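# Fork the loose switch into the yellow-taped rack rails

## Task

With the fork, carry the unscrewed switch onto the pair of rack rails marked with yellow tape and slide it in all the way. The rack is free-standing. It may tilt only a little, since a larger tilt fails the task, and it must finish back in its original spot.

## Robot and tools

Robot: one six-joint arm (Elite-style, UR-like chain) on a base at about (0, 0, 0.094) m in the scene frame, tilted very slightly. It has no gripper. Instead it carries a rigid steel lifting fork with no motor or sensor. The fork has two flat blades, 240 mm long, 30 mm wide and 8 mm thick, with a 110 mm gap between them, and they point along the tool point's -y axis. The load sits on the blades' -z-facing faces, so the blades are level when the tool's +z points straight down. The tool point is centred between the blades, halfway along them, on the load-bearing plane. The blade tips are 120 mm toward -y from it and the upright back legs are 120 mm toward +y. A block also sticks out about 10 cm from the last joint's axis toward the fork's -y and turns with the fork. A load stays on only through gravity, friction and shape, so it slides off if the tips droop. Heavier loads make the tool sag and tilt below the commanded pose, so compare the reported pose with what you sent and correct it.

Frame: everything uses the scene frame. The origin is on the table top under the base, +z is up, and +y is to the left when looking along +x. Offsets run along the scene axes, and rotations turn about the Hand target's position.

Numbers in a motion row: exactly 6 numbers, each in [-1, 1], ordered dx, dy, dz, rx, ry, rz. A value of 1.0 equals 0.6 m for dx/dy/dz and 180 degrees for the rotation. rx, ry, rz form a single rotation vector. Every row is an offset from the Hand target (the last commanded pose after clipping), never an absolute pose. Repeating an offset therefore moves the arm again. If dx, dy, dz together are longer than 1.0, they may be scaled down along their direction. The controller limits commanded orientation to within 32 degrees of the measured one at every step.

Tools:
- execute_actions(actions, cameras): actions is a list of actions. Each action is a table of up to 15 rows at 1/30 s per row, and a short table repeats its last row. Within one action, every row counts from the Hand target as it was when that action began. An empty list returns the state plus camera images, by default from all cameras.
- move(target, speed, blend, blocking, cameras): follows a straight path to target. target is one 6-number offset row, or a list of up to 15 rows. Each row in the list is measured from the same starting Hand target, and the whole list must fit in 10 s. speed is in m/s, from 0.002 to 3.2, default 0.25; rotation speed is capped at twice that value in rad/s. You may give one speed per leg. blend is in metres and rounds corners; 0 means stop at each point. blocking=false returns after about 0.5 s while the motion continues. The path does not slow for obstacles. The arm lags behind the path and overshoots more when fast or stretched out. Keep paths away from the arm's own base, because passing near it can flip the shoulder posture. The result adds a move: line whose ending is done (within 3 mm and 2 degrees), off_target, moving, held or fault, along with limits flags (paced = pose clipped; held = steps withheld). Neither done nor off_target tells you whether anything is touching.
- wait(seconds 0-10): lets time pass while the last command holds. It returns early if a running move finishes.
- stop(): brakes a running move to rest, which needs some distance when fast.
- zoom_image(camera, region [x0,y0,x1,y1]): crops the latest image from cam_head_left, cam_head_right or cam_wrist, at most 504x504 px. All three images are 672x504.
- read_manual(section): returns licence texts only.
- finished_scene(scene): ends the scene for good. The goal must still hold with the robot idle.

Results: end_effector_position (m) and end_effector_quat_wxyz give the tool point in the scene frame, with velocities in m/s and rad/s. These may be off by a few cm. The Hand target line is the base for your next offsets. The tool often rests short of it, and waiting does not close that gap. Sending another action, even all zeros, asks for it again, and any remaining shortfall can be added as an offset. Joint torques include the arm's own weight and are noisy and offset, so they are not a reliable contact sensor. "Within noise" means a joint is still. Camera calibration is given per camera. Images from the wrist camera can lag while moving.

Avoid: external force reaching about 150 N (±25) or a joint's contact torque reaching its limit (293, 293, 133, 49.8, 49.8, 49.8 N m from pan to wrist 3). Either causes a 10 s fault stop. The arm is stiff, so aiming even slightly past a firm contact can trigger one. To stop pushing, command the target back behind the tool point. Move slowly near contact. Motor heat builds from holding loads, reaching far or pushing at unreachable poses. A MOTOR HOT warning appears at 70 °C, and at 85 °C the brakes lock for 30-60 s. Don't drop the switch, release it while it is moving, slam into things, or let anything leave the table. Keep the unfastened rack nearly upright and where it stood, and ease the switch in rather than shoving the rack. Something may occasionally nudge loose objects. Joint speed caps are 2.09/2.09/2.62/3.14/3.14/3.14 rad/s. Commands are smoothed by about 0.15 s.

Each tool is called after "Call:" by a JSON object that holds its "api" and its "payload".

## Session

Call:
{"api": "execute_actions", "payload": {"actions": []}}

Scene clock: 0.00 s.
end_effector_position=(+0.6600, +0.2529, +0.3169) end_effector_quat_wxyz=(+0.049, +0.971, +0.235, +0.002)
Joint positions: [3.144 -1.402 1.911 -2.097 -1.658 1.049]
Joint velocities: within noise
Joint torques (N m): no reading
Hand target: +0.6600, +0.2529, +0.3169; +0.049, +0.971, +0.235, +0.002

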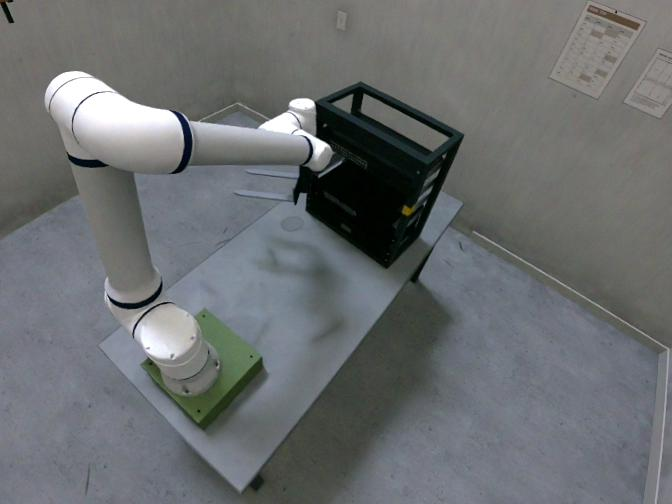

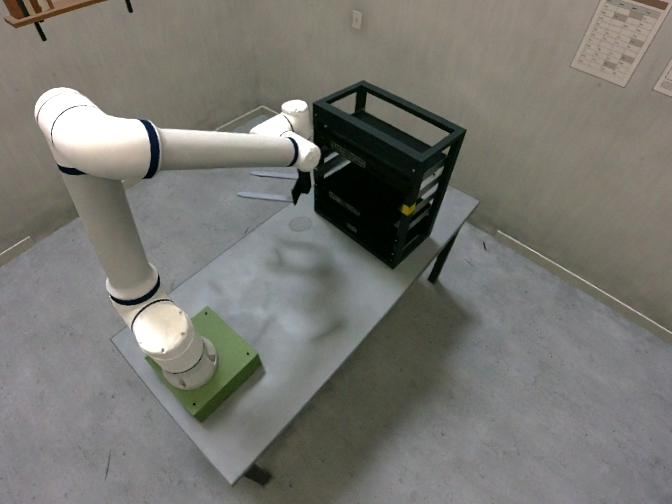

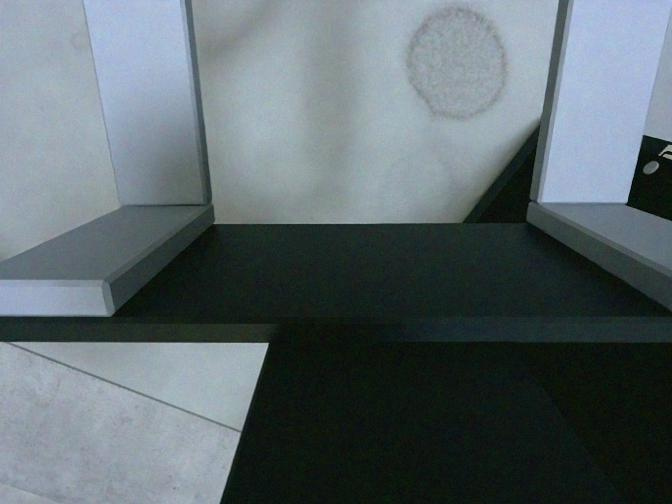

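Call:
{"api": "zoom_image", "payload": {"camera": "cam_head_left", "region": [280, 70, 480, 280]}}

Call:
{"api": "zoom_image", "payload": {"camera": "cam_head_right", "region": [280, 70, 480, 280]}}

Scaled by 2.400.

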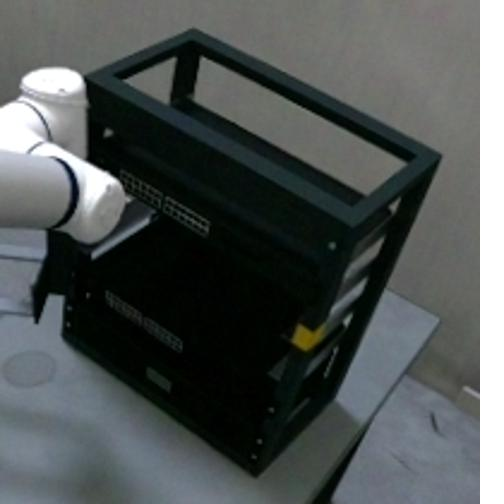

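Scaled by 2.400.

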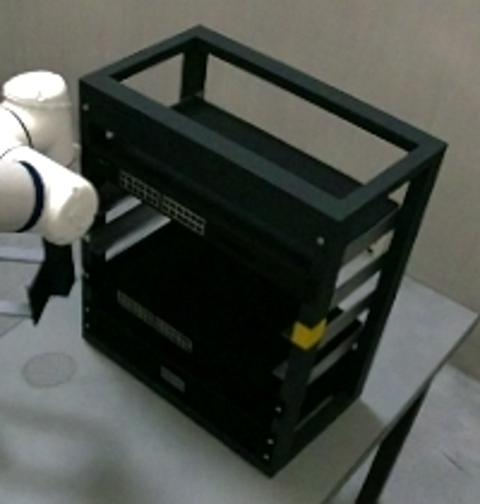

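Call:
{"api": "zoom_image", "payload": {"camera": "cam_head_right", "region": [300, 100, 400, 200]}}

Call:
{"api": "zoom_image", "payload": {"camera": "cam_head_right", "region": [370, 150, 470, 250]}}

Call:
{"api": "zoom_image", "payload": {"camera": "cam_head_right", "region": [310, 170, 410, 270]}}

Scaled by 5.040.

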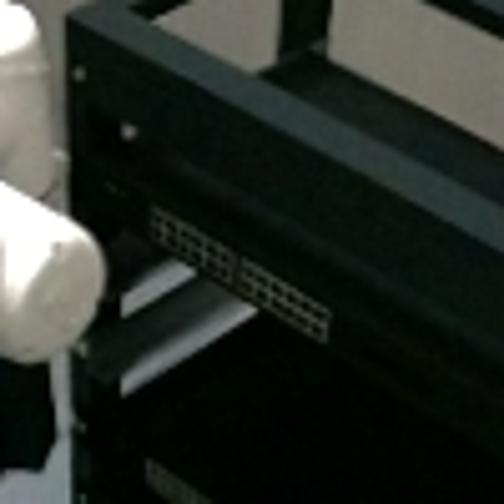

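Scaled by 5.040.

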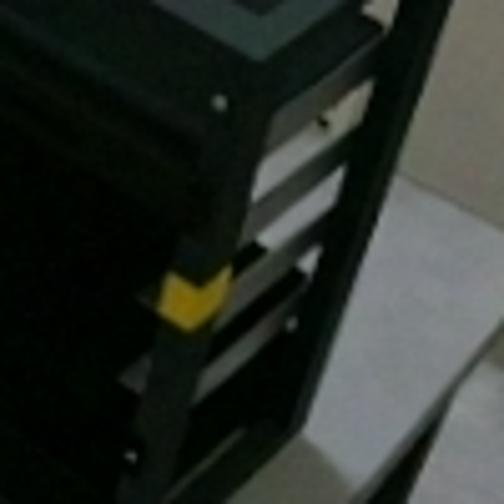

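Scaled by 5.040.

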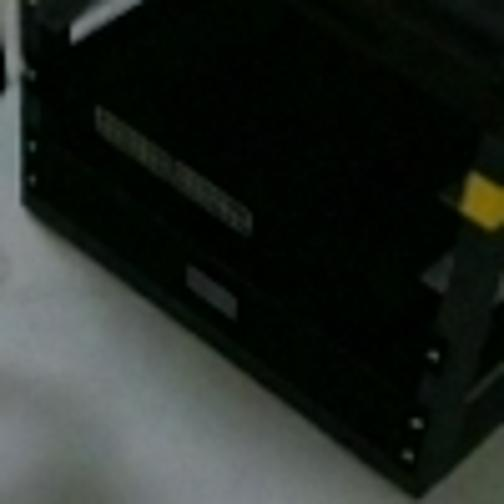

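Call:
{"api": "move", "payload": {"target": [-0.2667, -0.3333, 0.1167, 0.0275, -0.0253, -0.651], "speed": 0.3, "cameras": ["all"]}}

Scene clock: 91.57 s.
end_effector_position=(+0.5000, +0.0530, +0.3869) end_effector_quat_wxyz=(+0.000, +0.707, -0.707, +0.000)
Joint positions: [2.811 -2.205 2.385 -1.736 -1.569 2.764]
Joint torques (N m): [10.91 -13.09 -76.44 -5.22 -0.9 3.41]
Hand target: +0.5000, +0.0529, +0.3869; +0.000, +0.707, -0.707, +0.000
Off the commanded pose: 0.000 m, 0 deg.
move: done
camera_calibration:
cam_wrist: T_world_to_cam=[[-0.0131053, -0.999541, -0.0273148, 0.0795492], [-0.93813, 0.00283741, 0.346272, 0.206261], [-0.346035, 0.0301628, -0.937736, 0.628554], [0, 0, 0, 1]] pos_world=[0.412045, 0.0599685, 0.520169]

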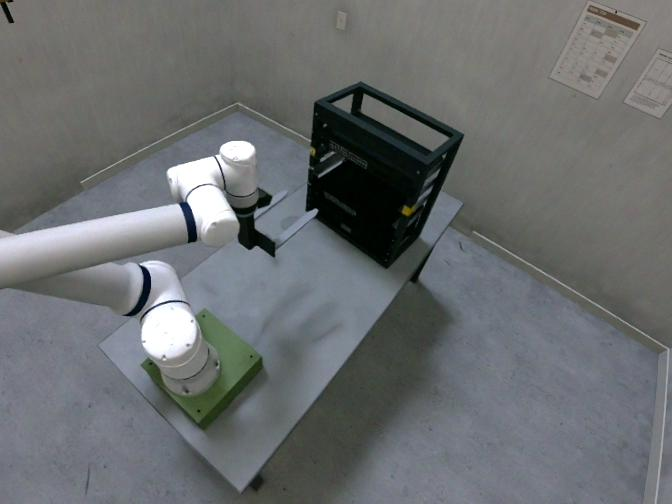

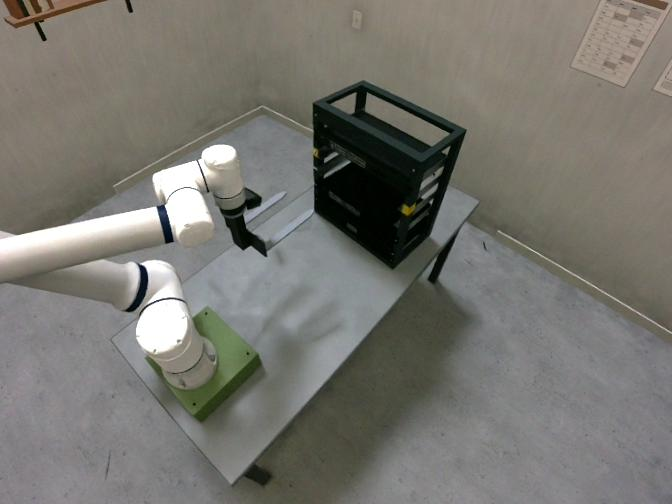

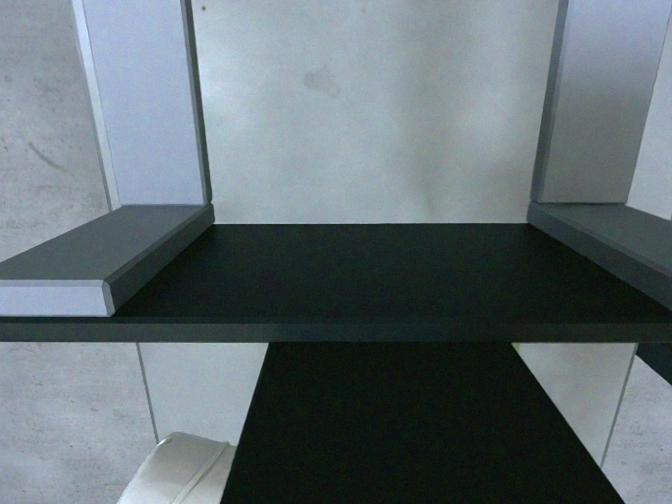

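Call:
{"api": "zoom_image", "payload": {"camera": "cam_head_left", "region": [300, 75, 400, 175]}}

Call:
{"api": "zoom_image", "payload": {"camera": "cam_head_right", "region": [300, 130, 380, 210]}}

Scaled by 5.040.

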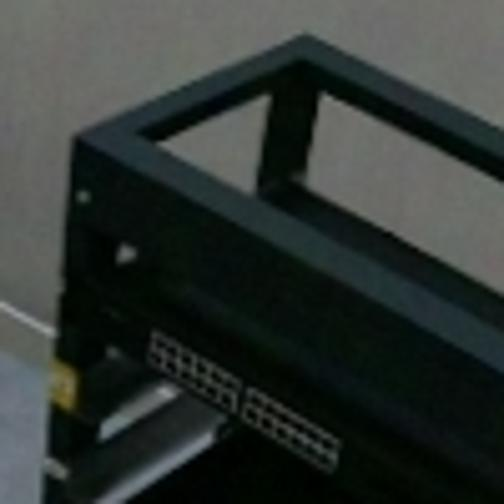

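Scaled by 6.300.

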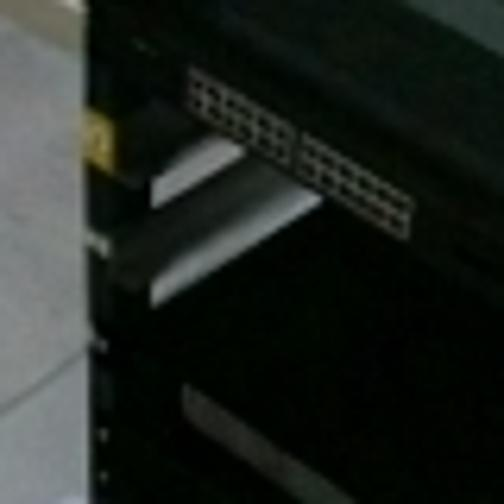

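Call:
{"api": "move", "payload": {"target": [0.2, -0.0883, 0.2883, 0, -0.5, 0], "speed": 0.3, "cameras": ["all"]}}

Scene clock: 114.13 s.
end_effector_position=(+0.6199, +0.0000, +0.5599) end_effector_quat_wxyz=(+0.500, -0.500, +0.500, -0.500)
Joint positions: [2.609 -1.19 2.681 -4.617 -0.992 3.14]
Joint torques (N m): [10.04 -34.19 -28.24 -8.88 -2.41 3.48]
Hand target: +0.6200, +0.0000, +0.5599; +0.500, -0.500, +0.500, -0.500
Off the commanded pose: 0.000 m, 0 deg.
move: done
camera_calibration:
cam_wrist: T_world_to_cam=[[0.0273042, -0.999537, -0.0134285, 0.000116607], [-0.346573, 0.00313475, -0.938018, 0.611417], [0.937625, 0.0302658, -0.346327, -0.293011], [0, 0, 0, 1]] pos_world=[0.486632, 0.00706811, 0.472044]

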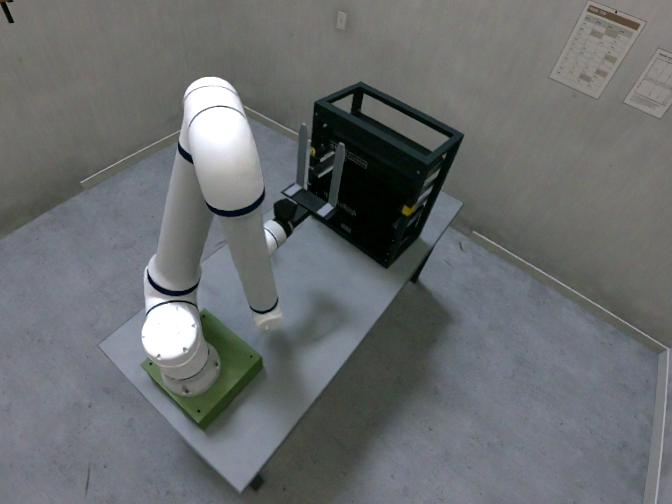

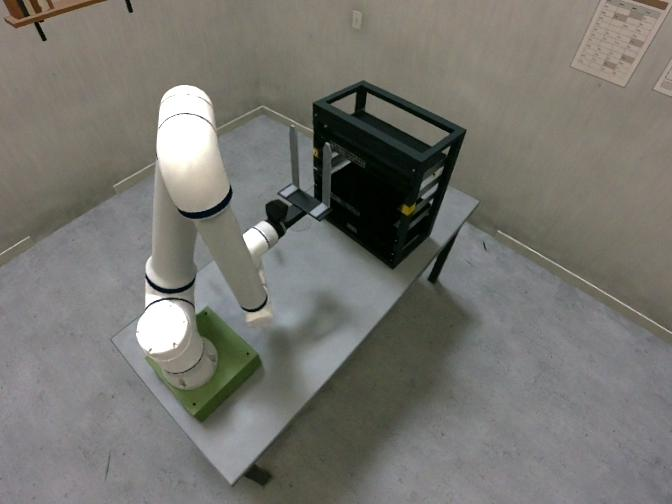

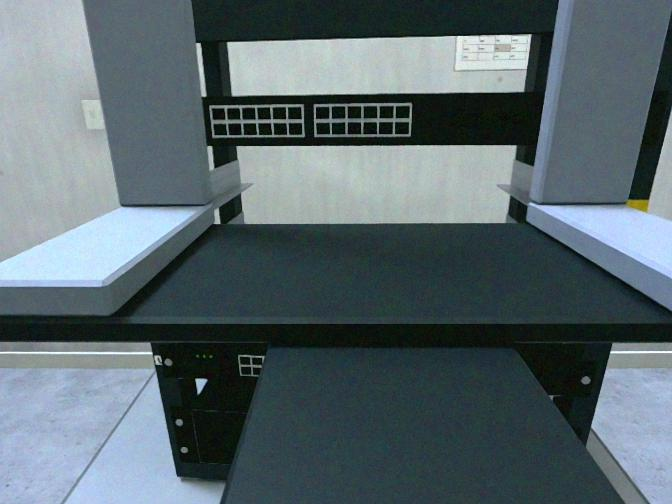

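Call:
{"api": "move", "payload": {"target": [0, 0.3, 0, 0, 0, 0], "speed": 0.3, "cameras": ["cam_wrist"]}}

Call:
{"api": "zoom_image", "payload": {"camera": "cam_wrist", "region": [210, 0, 560, 230]}}

Scene clock: 125.33 s.
end_effector_position=(+0.6199, +0.1799, +0.5599) end_effector_quat_wxyz=(+0.500, -0.500, +0.500, -0.500)
Joint positions: [3.188 -1.173 2.588 -4.544 -1.57 3.149]
Joint torques (N m): [9.53 -41.87 -35.49 -4.83 -2.72 3.36]
Hand target: +0.6200, +0.1800, +0.5599; +0.500, -0.500, +0.500, -0.500
Off the commanded pose: 0.000 m, 0 deg.
move: done
camera_calibration:
cam_wrist: T_world_to_cam=[[0.027308, -0.999537, -0.0134213, 0.179927], [-0.346277, 0.00313623, -0.938127, 0.610666], [0.937735, 0.0302659, -0.346031, -0.298683], [0, 0, 0, 1]] pos_world=[0.486631, 0.186968, 0.471944]
Images, in order (width x height): cam_wrist 672x504.

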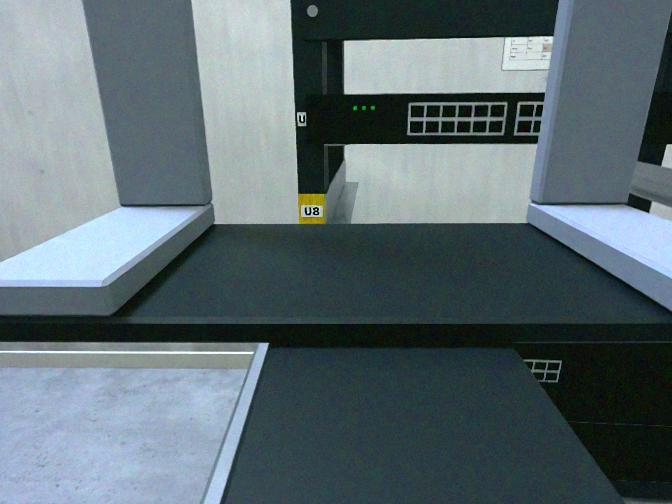

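Scaled by 1.440.

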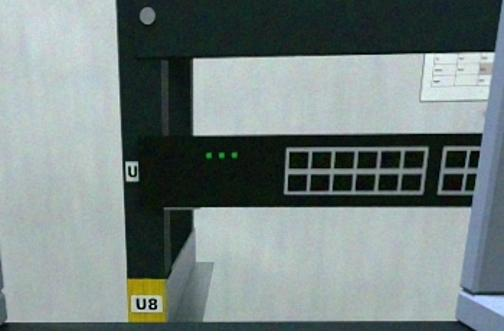

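Call:
{"api": "move", "payload": {"target": [0, 0, -0.2, 0, 0, 0], "speed": 0.3, "cameras": ["cam_wrist"]}}

Call:
{"api": "zoom_image", "payload": {"camera": "cam_wrist", "region": [210, 0, 560, 230]}}

Scene clock: 137.93 s.
end_effector_position=(+0.6200, +0.1800, +0.4400) end_effector_quat_wxyz=(+0.500, -0.500, +0.500, -0.500)
Joint positions: [3.191 -0.81 2.554 -4.873 -1.573 3.149]
Joint torques (N m): [-23.04 -53.16 -10.27 -9.85 1.84 -2.23]
Hand target: +0.6200, +0.1800, +0.4399; +0.500, -0.500, +0.500, -0.500
Off the commanded pose: 0.000 m, 0 deg.
move: done
camera_calibration:
cam_wrist: T_world_to_cam=[[0.0272727, -0.999537, -0.0135178, 0.178468], [-0.346366, 0.00323612, -0.938094, 0.498197], [0.937703, 0.0302664, -0.346118, -0.340129], [0, 0, 0, 1]] pos_world=[0.486632, 0.187068, 0.352044]
Images, in order (width x height): cam_wrist 672x504.

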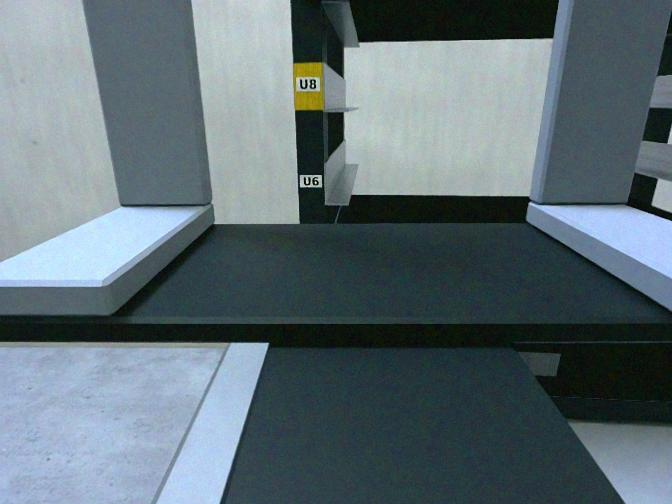

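Scaled by 1.440.

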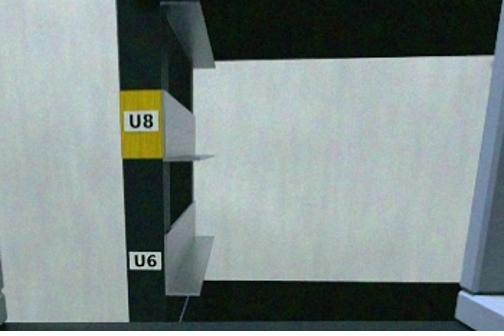

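Call:
{"api": "move", "payload": {"target": [0, -0.6, 0.2, 0, 0, 0], "speed": 0.3, "cameras": ["all"]}}

Call:
{"api": "zoom_image", "payload": {"camera": "cam_wrist", "region": [150, 0, 500, 230]}}

Scene clock: 164.90 s.
end_effector_position=(+0.6199, -0.1800, +0.5598) end_effector_quat_wxyz=(+0.500, -0.500, +0.500, -0.500)
Joint positions: [2.189 -1.165 2.586 -4.54 -0.571 3.129]
Joint torques (N m): [-21.68 -66.88 -30.78 -1.43 1.98 -2.42]
Hand target: +0.6200, -0.1800, +0.5599; +0.500, -0.500, +0.500, -0.500
Off the commanded pose: 0.000 m, 0 deg.
move: done
camera_calibration:
cam_wrist: T_world_to_cam=[[0.0271821, -0.99954, -0.0134796, -0.179618], [-0.346189, 0.00323735, -0.938159, 0.611784], [0.937771, 0.0301676, -0.345942, -0.287869], [0, 0, 0, 1]] pos_world=[0.486631, -0.172832, 0.471943]

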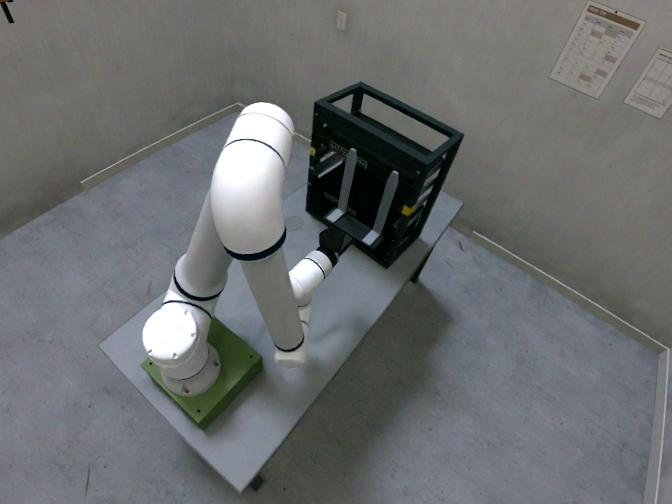

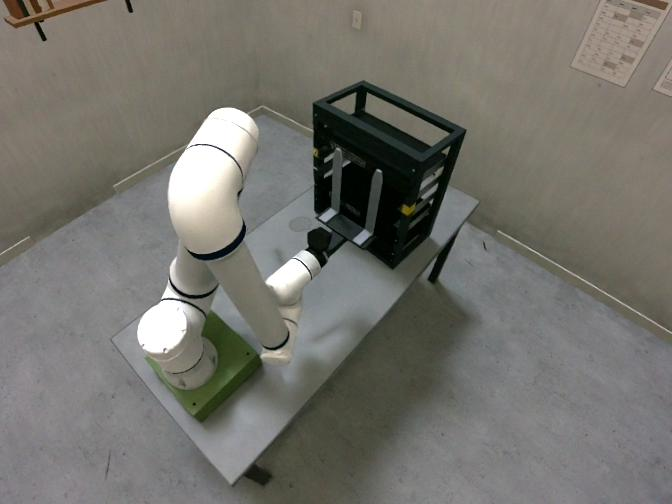

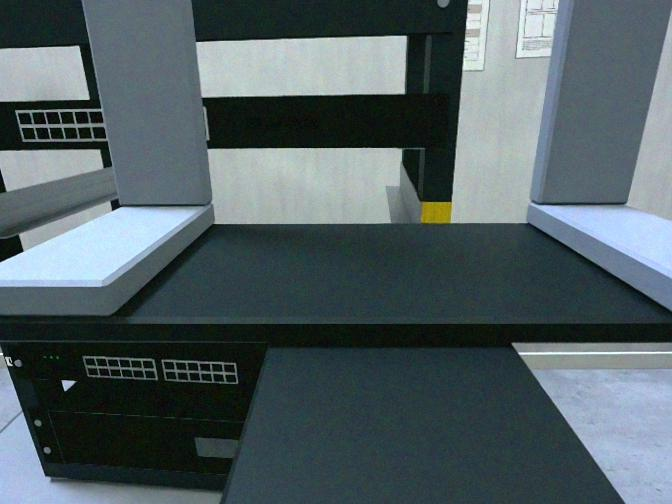

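Scaled by 1.440.

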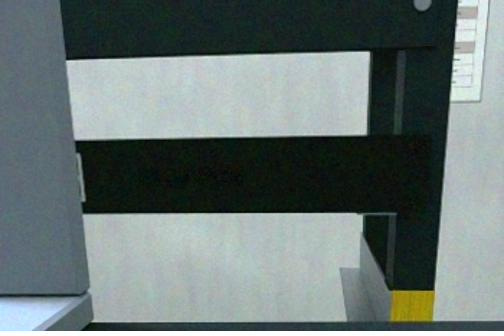

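Call:
{"api": "zoom_image", "payload": {"camera": "cam_head_left", "region": [360, 230, 420, 290]}}

Call:
{"api": "zoom_image", "payload": {"camera": "cam_head_left", "region": [290, 180, 350, 240]}}

Call:
{"api": "zoom_image", "payload": {"camera": "cam_head_left", "region": [390, 130, 450, 190]}}

Call:
{"api": "zoom_image", "payload": {"camera": "cam_head_left", "region": [430, 110, 490, 170]}}

Call:
{"api": "zoom_image", "payload": {"camera": "cam_head_left", "region": [300, 70, 380, 150]}}

Scaled by 8.400.

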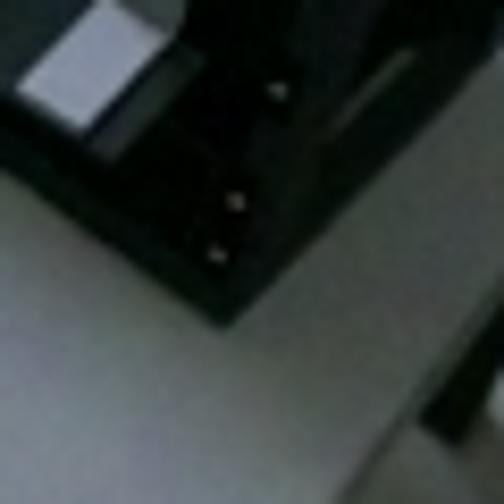

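Scaled by 8.400.

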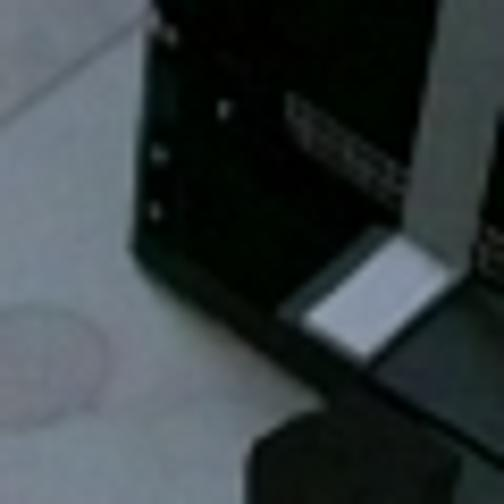

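Scaled by 8.400.

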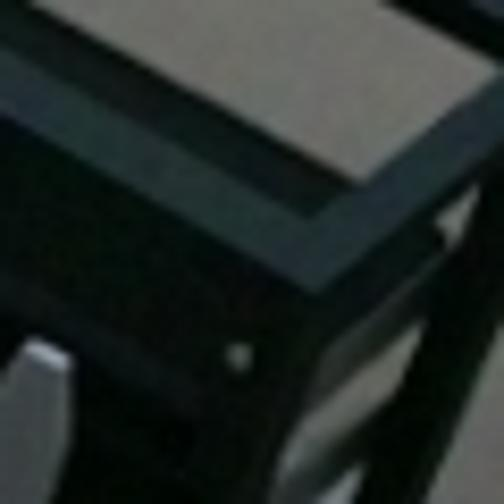

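Scaled by 8.400.

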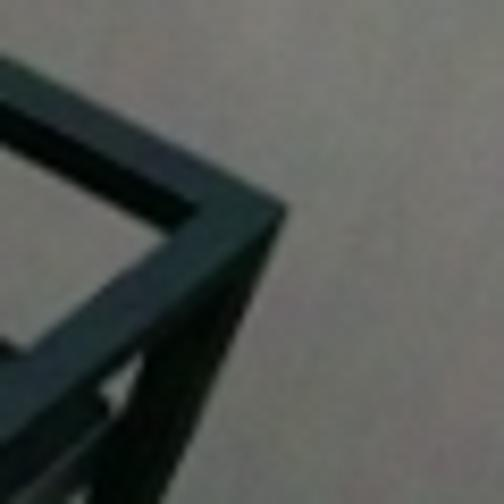

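Scaled by 6.300.

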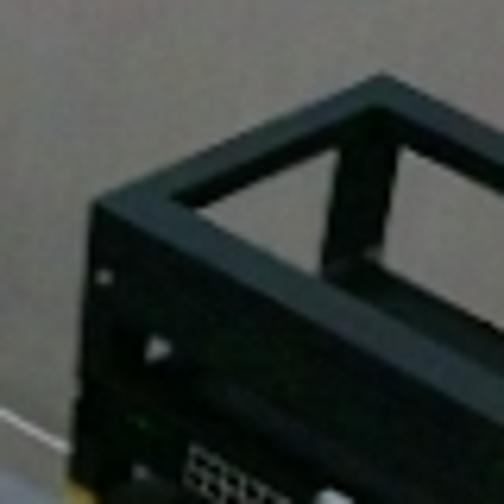

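Call:
{"api": "move", "payload": {"target": [0.0667, 0.3, -0.2332, 0.0146, 0.4999, -0.0146], "speed": 0.3, "cameras": ["all"]}}

Call:
{"api": "zoom_image", "payload": {"camera": "cam_head_left", "region": [280, 100, 440, 260]}}

Call:
{"api": "zoom_image", "payload": {"camera": "cam_head_right", "region": [280, 100, 440, 260]}}

Scene clock: 264.83 s.
end_effector_position=(+0.6600, -0.0001, +0.4200) end_effector_quat_wxyz=(+0.000, +0.686, -0.728, +0.000)
Joint positions: [2.847 -1.862 2.156 -1.85 -1.568 2.86]
Joint torques (N m): [10.22 -16.21 -99.14 -5.34 -2.26 3.69]
Hand target: +0.6600, +0.0000, +0.4199; +0.000, +0.686, -0.728, +0.000
Off the commanded pose: 0.000 m, 0 deg.
move: done
camera_calibration:
cam_wrist: T_world_to_cam=[[-0.0717373, -0.997052, -0.027219, 0.0682056], [-0.936367, 0.0579197, 0.346211, 0.343904], [-0.343613, 0.0503232, -0.937762, 0.714974], [0, 0, 0, 1]] pos_world=[0.572588, 0.012106, 0.553269]

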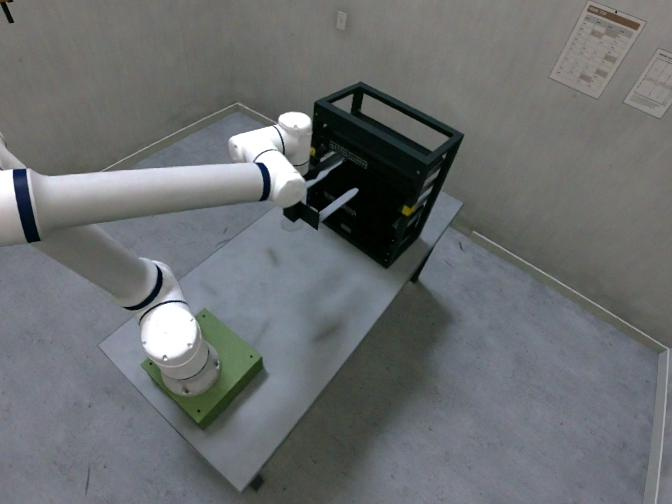

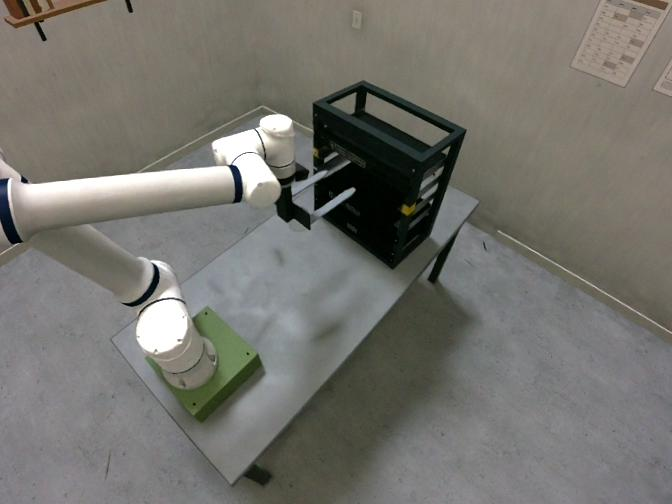

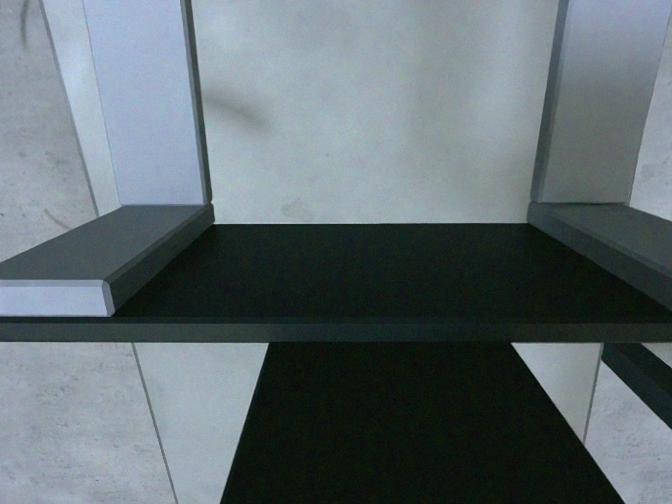

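Scaled by 3.150.

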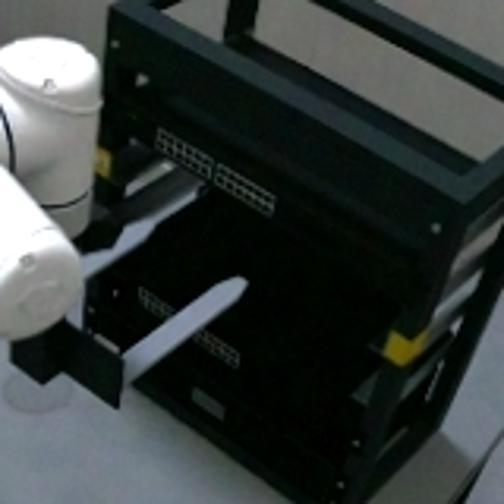

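Scaled by 3.150.

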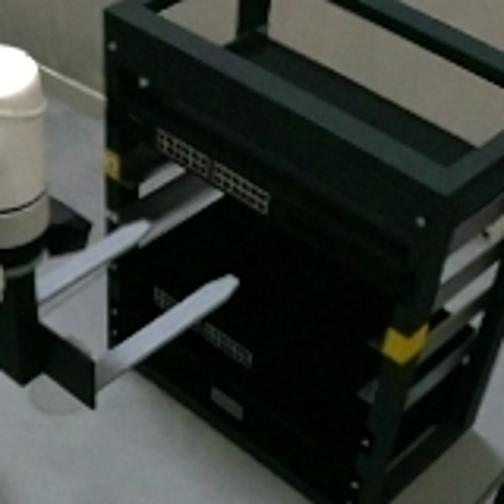

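Call:
{"api": "move", "payload": {"target": [[0.2533, -0.0198, 0, 0, 0, 0], [0.4217, -0.0297, 0, 0, 0, 0]], "speed": [0.2, 0.12], "blend": [0.02, 0], "cameras": ["all"]}}

Call:
{"api": "zoom_image", "payload": {"camera": "cam_head_left", "region": [290, 80, 450, 240]}}

Call:
{"api": "zoom_image", "payload": {"camera": "cam_head_right", "region": [290, 80, 450, 240]}}

Scene clock: 276.97 s.
end_effector_position=(+0.9128, -0.0178, +0.4200) end_effector_quat_wxyz=(+0.000, +0.686, -0.728, +0.000)
Joint positions: [2.939 -1.417 1.752 -1.891 -1.567 2.951]
Joint torques (N m): [9.64 -63.72 -98.7 -5.16 -0.53 3.33]
Hand target: +0.9130, -0.0179, +0.4199; +0.000, +0.686, -0.728, +0.000
Off the commanded pose: 0.000 m, 0 deg.
move: done
camera_calibration:
cam_wrist: T_world_to_cam=[[-0.0717785, -0.997047, -0.0272974, 0.0686777], [-0.936288, 0.0579199, 0.346424, 0.581559], [-0.34382, 0.050424, -0.937681, 0.802896], [0, 0, 0, 1]] pos_world=[0.825488, -0.0056942, 0.553268]

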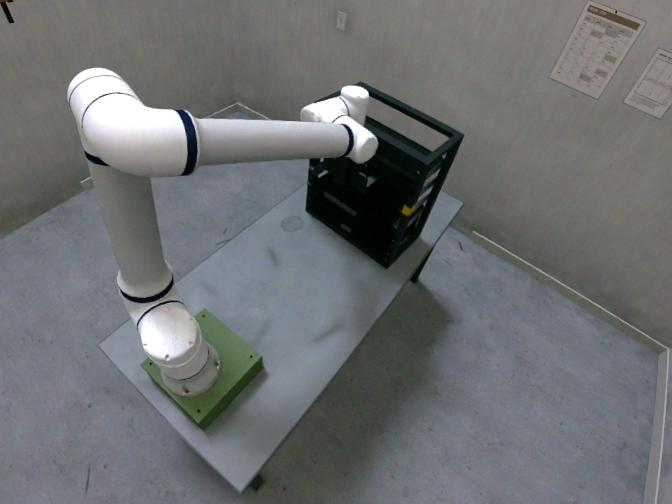

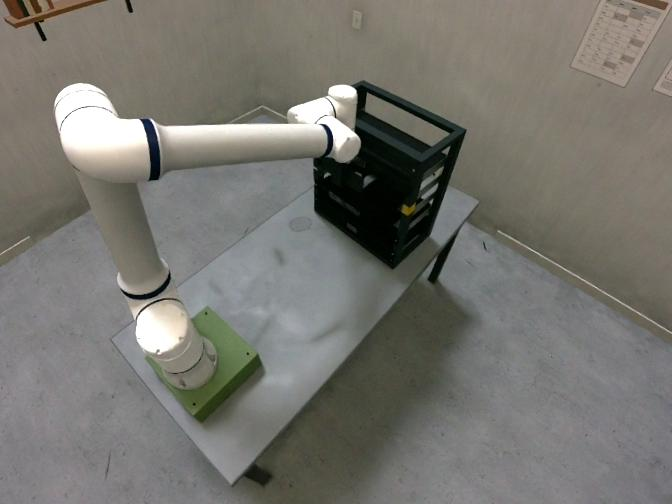

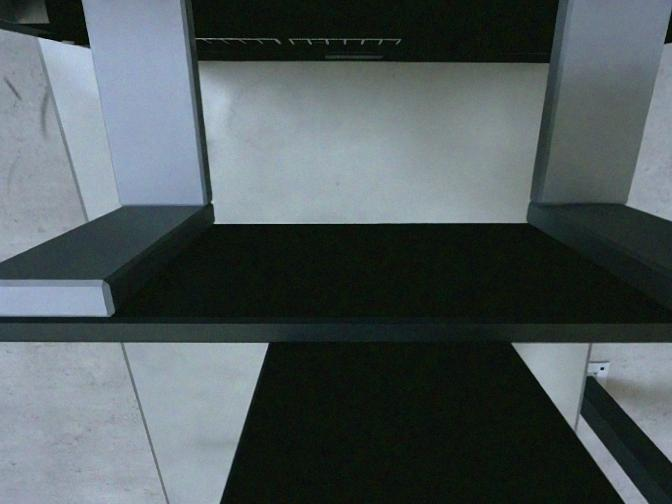

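Scaled by 3.150.

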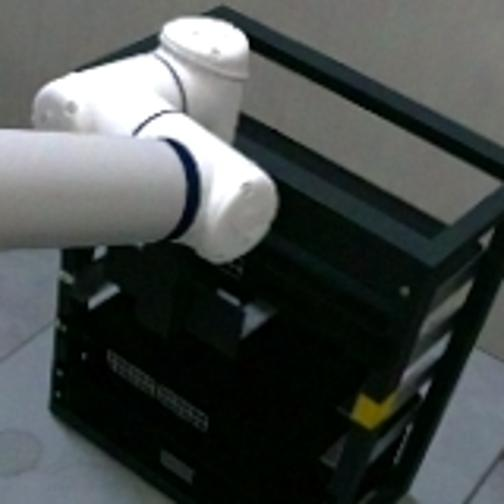

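Scaled by 3.150.

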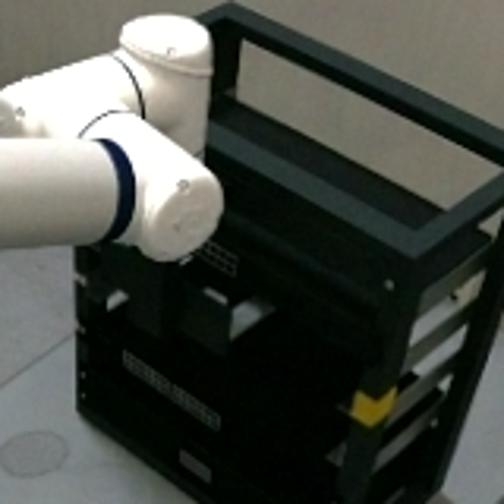

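Call:
{"api": "zoom_image", "payload": {"camera": "cam_wrist", "region": [180, 20, 380, 170]}}

Call:
{"api": "zoom_image", "payload": {"camera": "cam_wrist", "region": [380, 20, 580, 170]}}

Call:
{"api": "zoom_image", "payload": {"camera": "cam_wrist", "region": [180, 170, 380, 320]}}

Call:
{"api": "zoom_image", "payload": {"camera": "cam_wrist", "region": [380, 170, 580, 320]}}

Scaled by 2.520.

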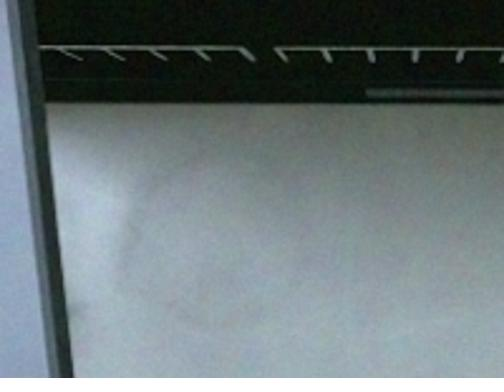

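Scaled by 2.520.

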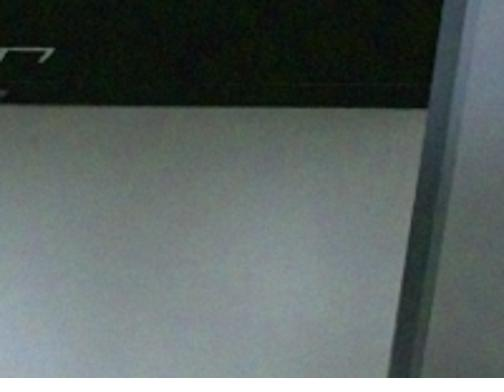

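Scaled by 2.520.

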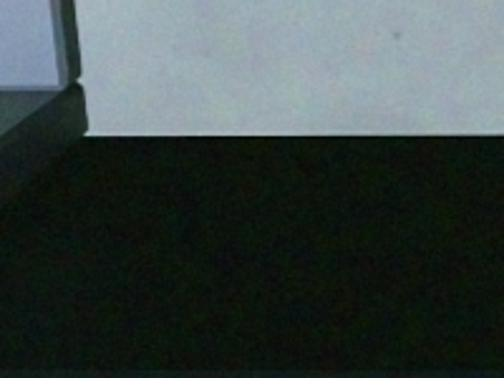

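Scaled by 2.520.

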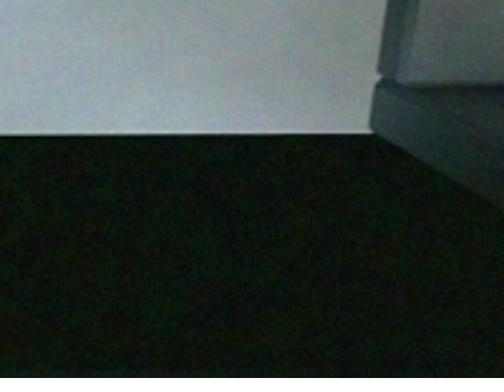

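Call:
{"api": "zoom_image", "payload": {"camera": "cam_wrist", "region": [0, 300, 100, 375]}}

Call:
{"api": "zoom_image", "payload": {"camera": "cam_wrist", "region": [572, 300, 672, 375]}}

Call:
{"api": "zoom_image", "payload": {"camera": "cam_wrist", "region": [0, 0, 100, 75]}}

Call:
{"api": "zoom_image", "payload": {"camera": "cam_wrist", "region": [572, 0, 672, 75]}}

Scaled by 5.040.

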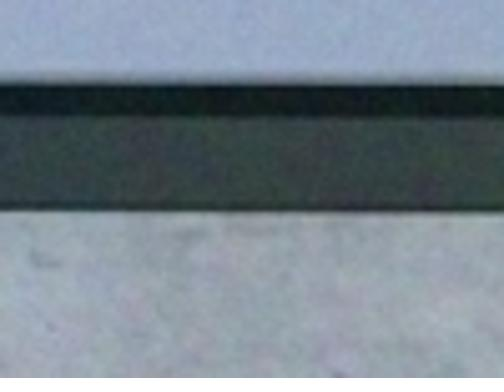

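Scaled by 5.040.

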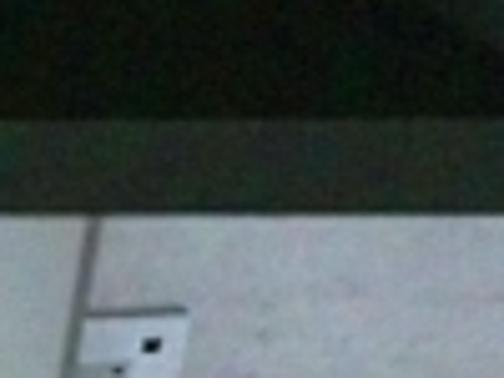

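Scaled by 5.040.

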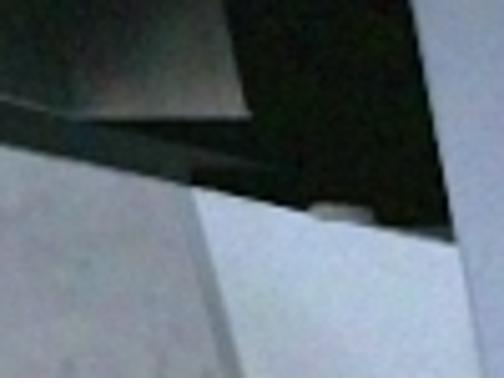

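Scaled by 5.040.

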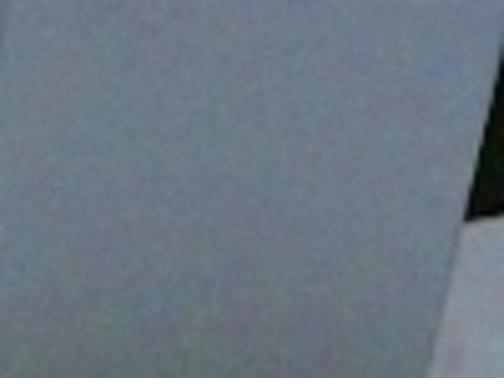

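Call:
{"api": "move", "payload": {"target": [0.0, -0.0143, 0.0133, 0, 0, -0.005], "speed": 0.05, "cameras": ["cam_wrist"]}}

Call:
{"api": "zoom_image", "payload": {"camera": "cam_wrist", "region": [180, 20, 380, 170]}}

Call:
{"api": "zoom_image", "payload": {"camera": "cam_wrist", "region": [380, 20, 580, 170]}}

Scene clock: 330.47 s.
end_effector_position=(+0.9130, -0.0262, +0.4277) end_effector_quat_wxyz=(+0.000, +0.680, -0.733, +0.000)
Joint positions: [2.931 -1.42 1.741 -1.877 -1.567 2.959]
Joint torques (N m): [-22.89 -92.39 -98.37 -5.2 -2.12 3.24]
Hand target: +0.9130, -0.0264, +0.4279; +0.000, +0.680, -0.733, +0.000
Off the commanded pose: 0.000 m, 0 deg.
move: done
camera_calibration:
cam_wrist: T_world_to_cam=[[-0.0870435, -0.995831, -0.0272652, 0.0745263], [-0.935262, 0.0722622, 0.346503, 0.57889], [-0.343088, 0.0556609, -0.937653, 0.810133], [0, 0, 0, 1]] pos_world=[0.825847, -0.012709, 0.561068]
Images, in order (width x height): cam_wrist 672x504.

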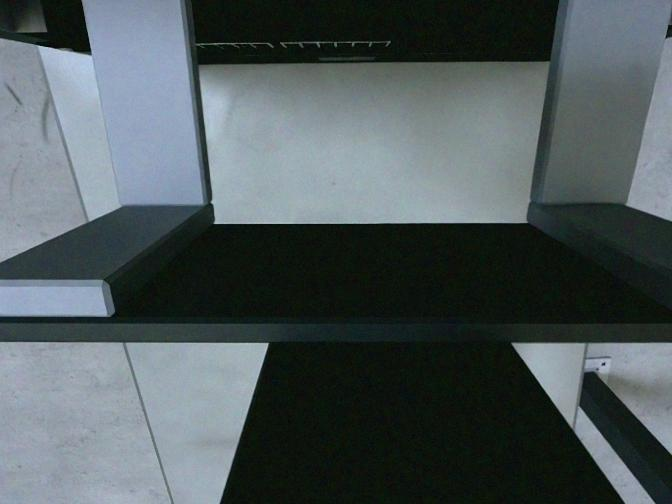

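Scaled by 2.520.

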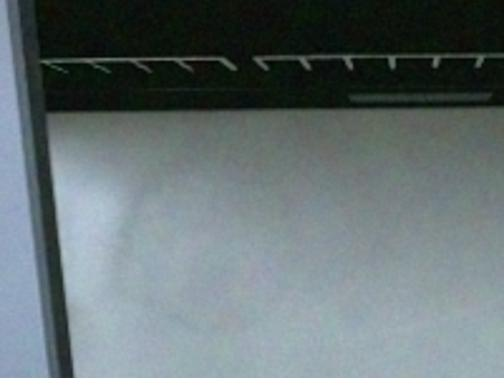

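Scaled by 2.520.

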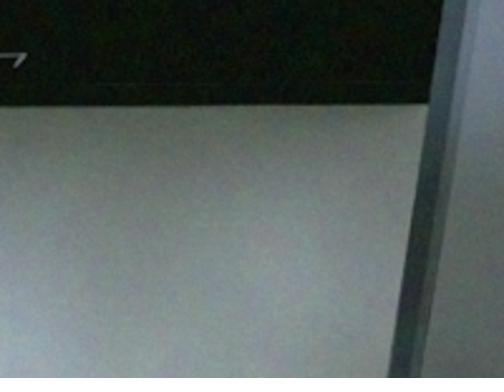

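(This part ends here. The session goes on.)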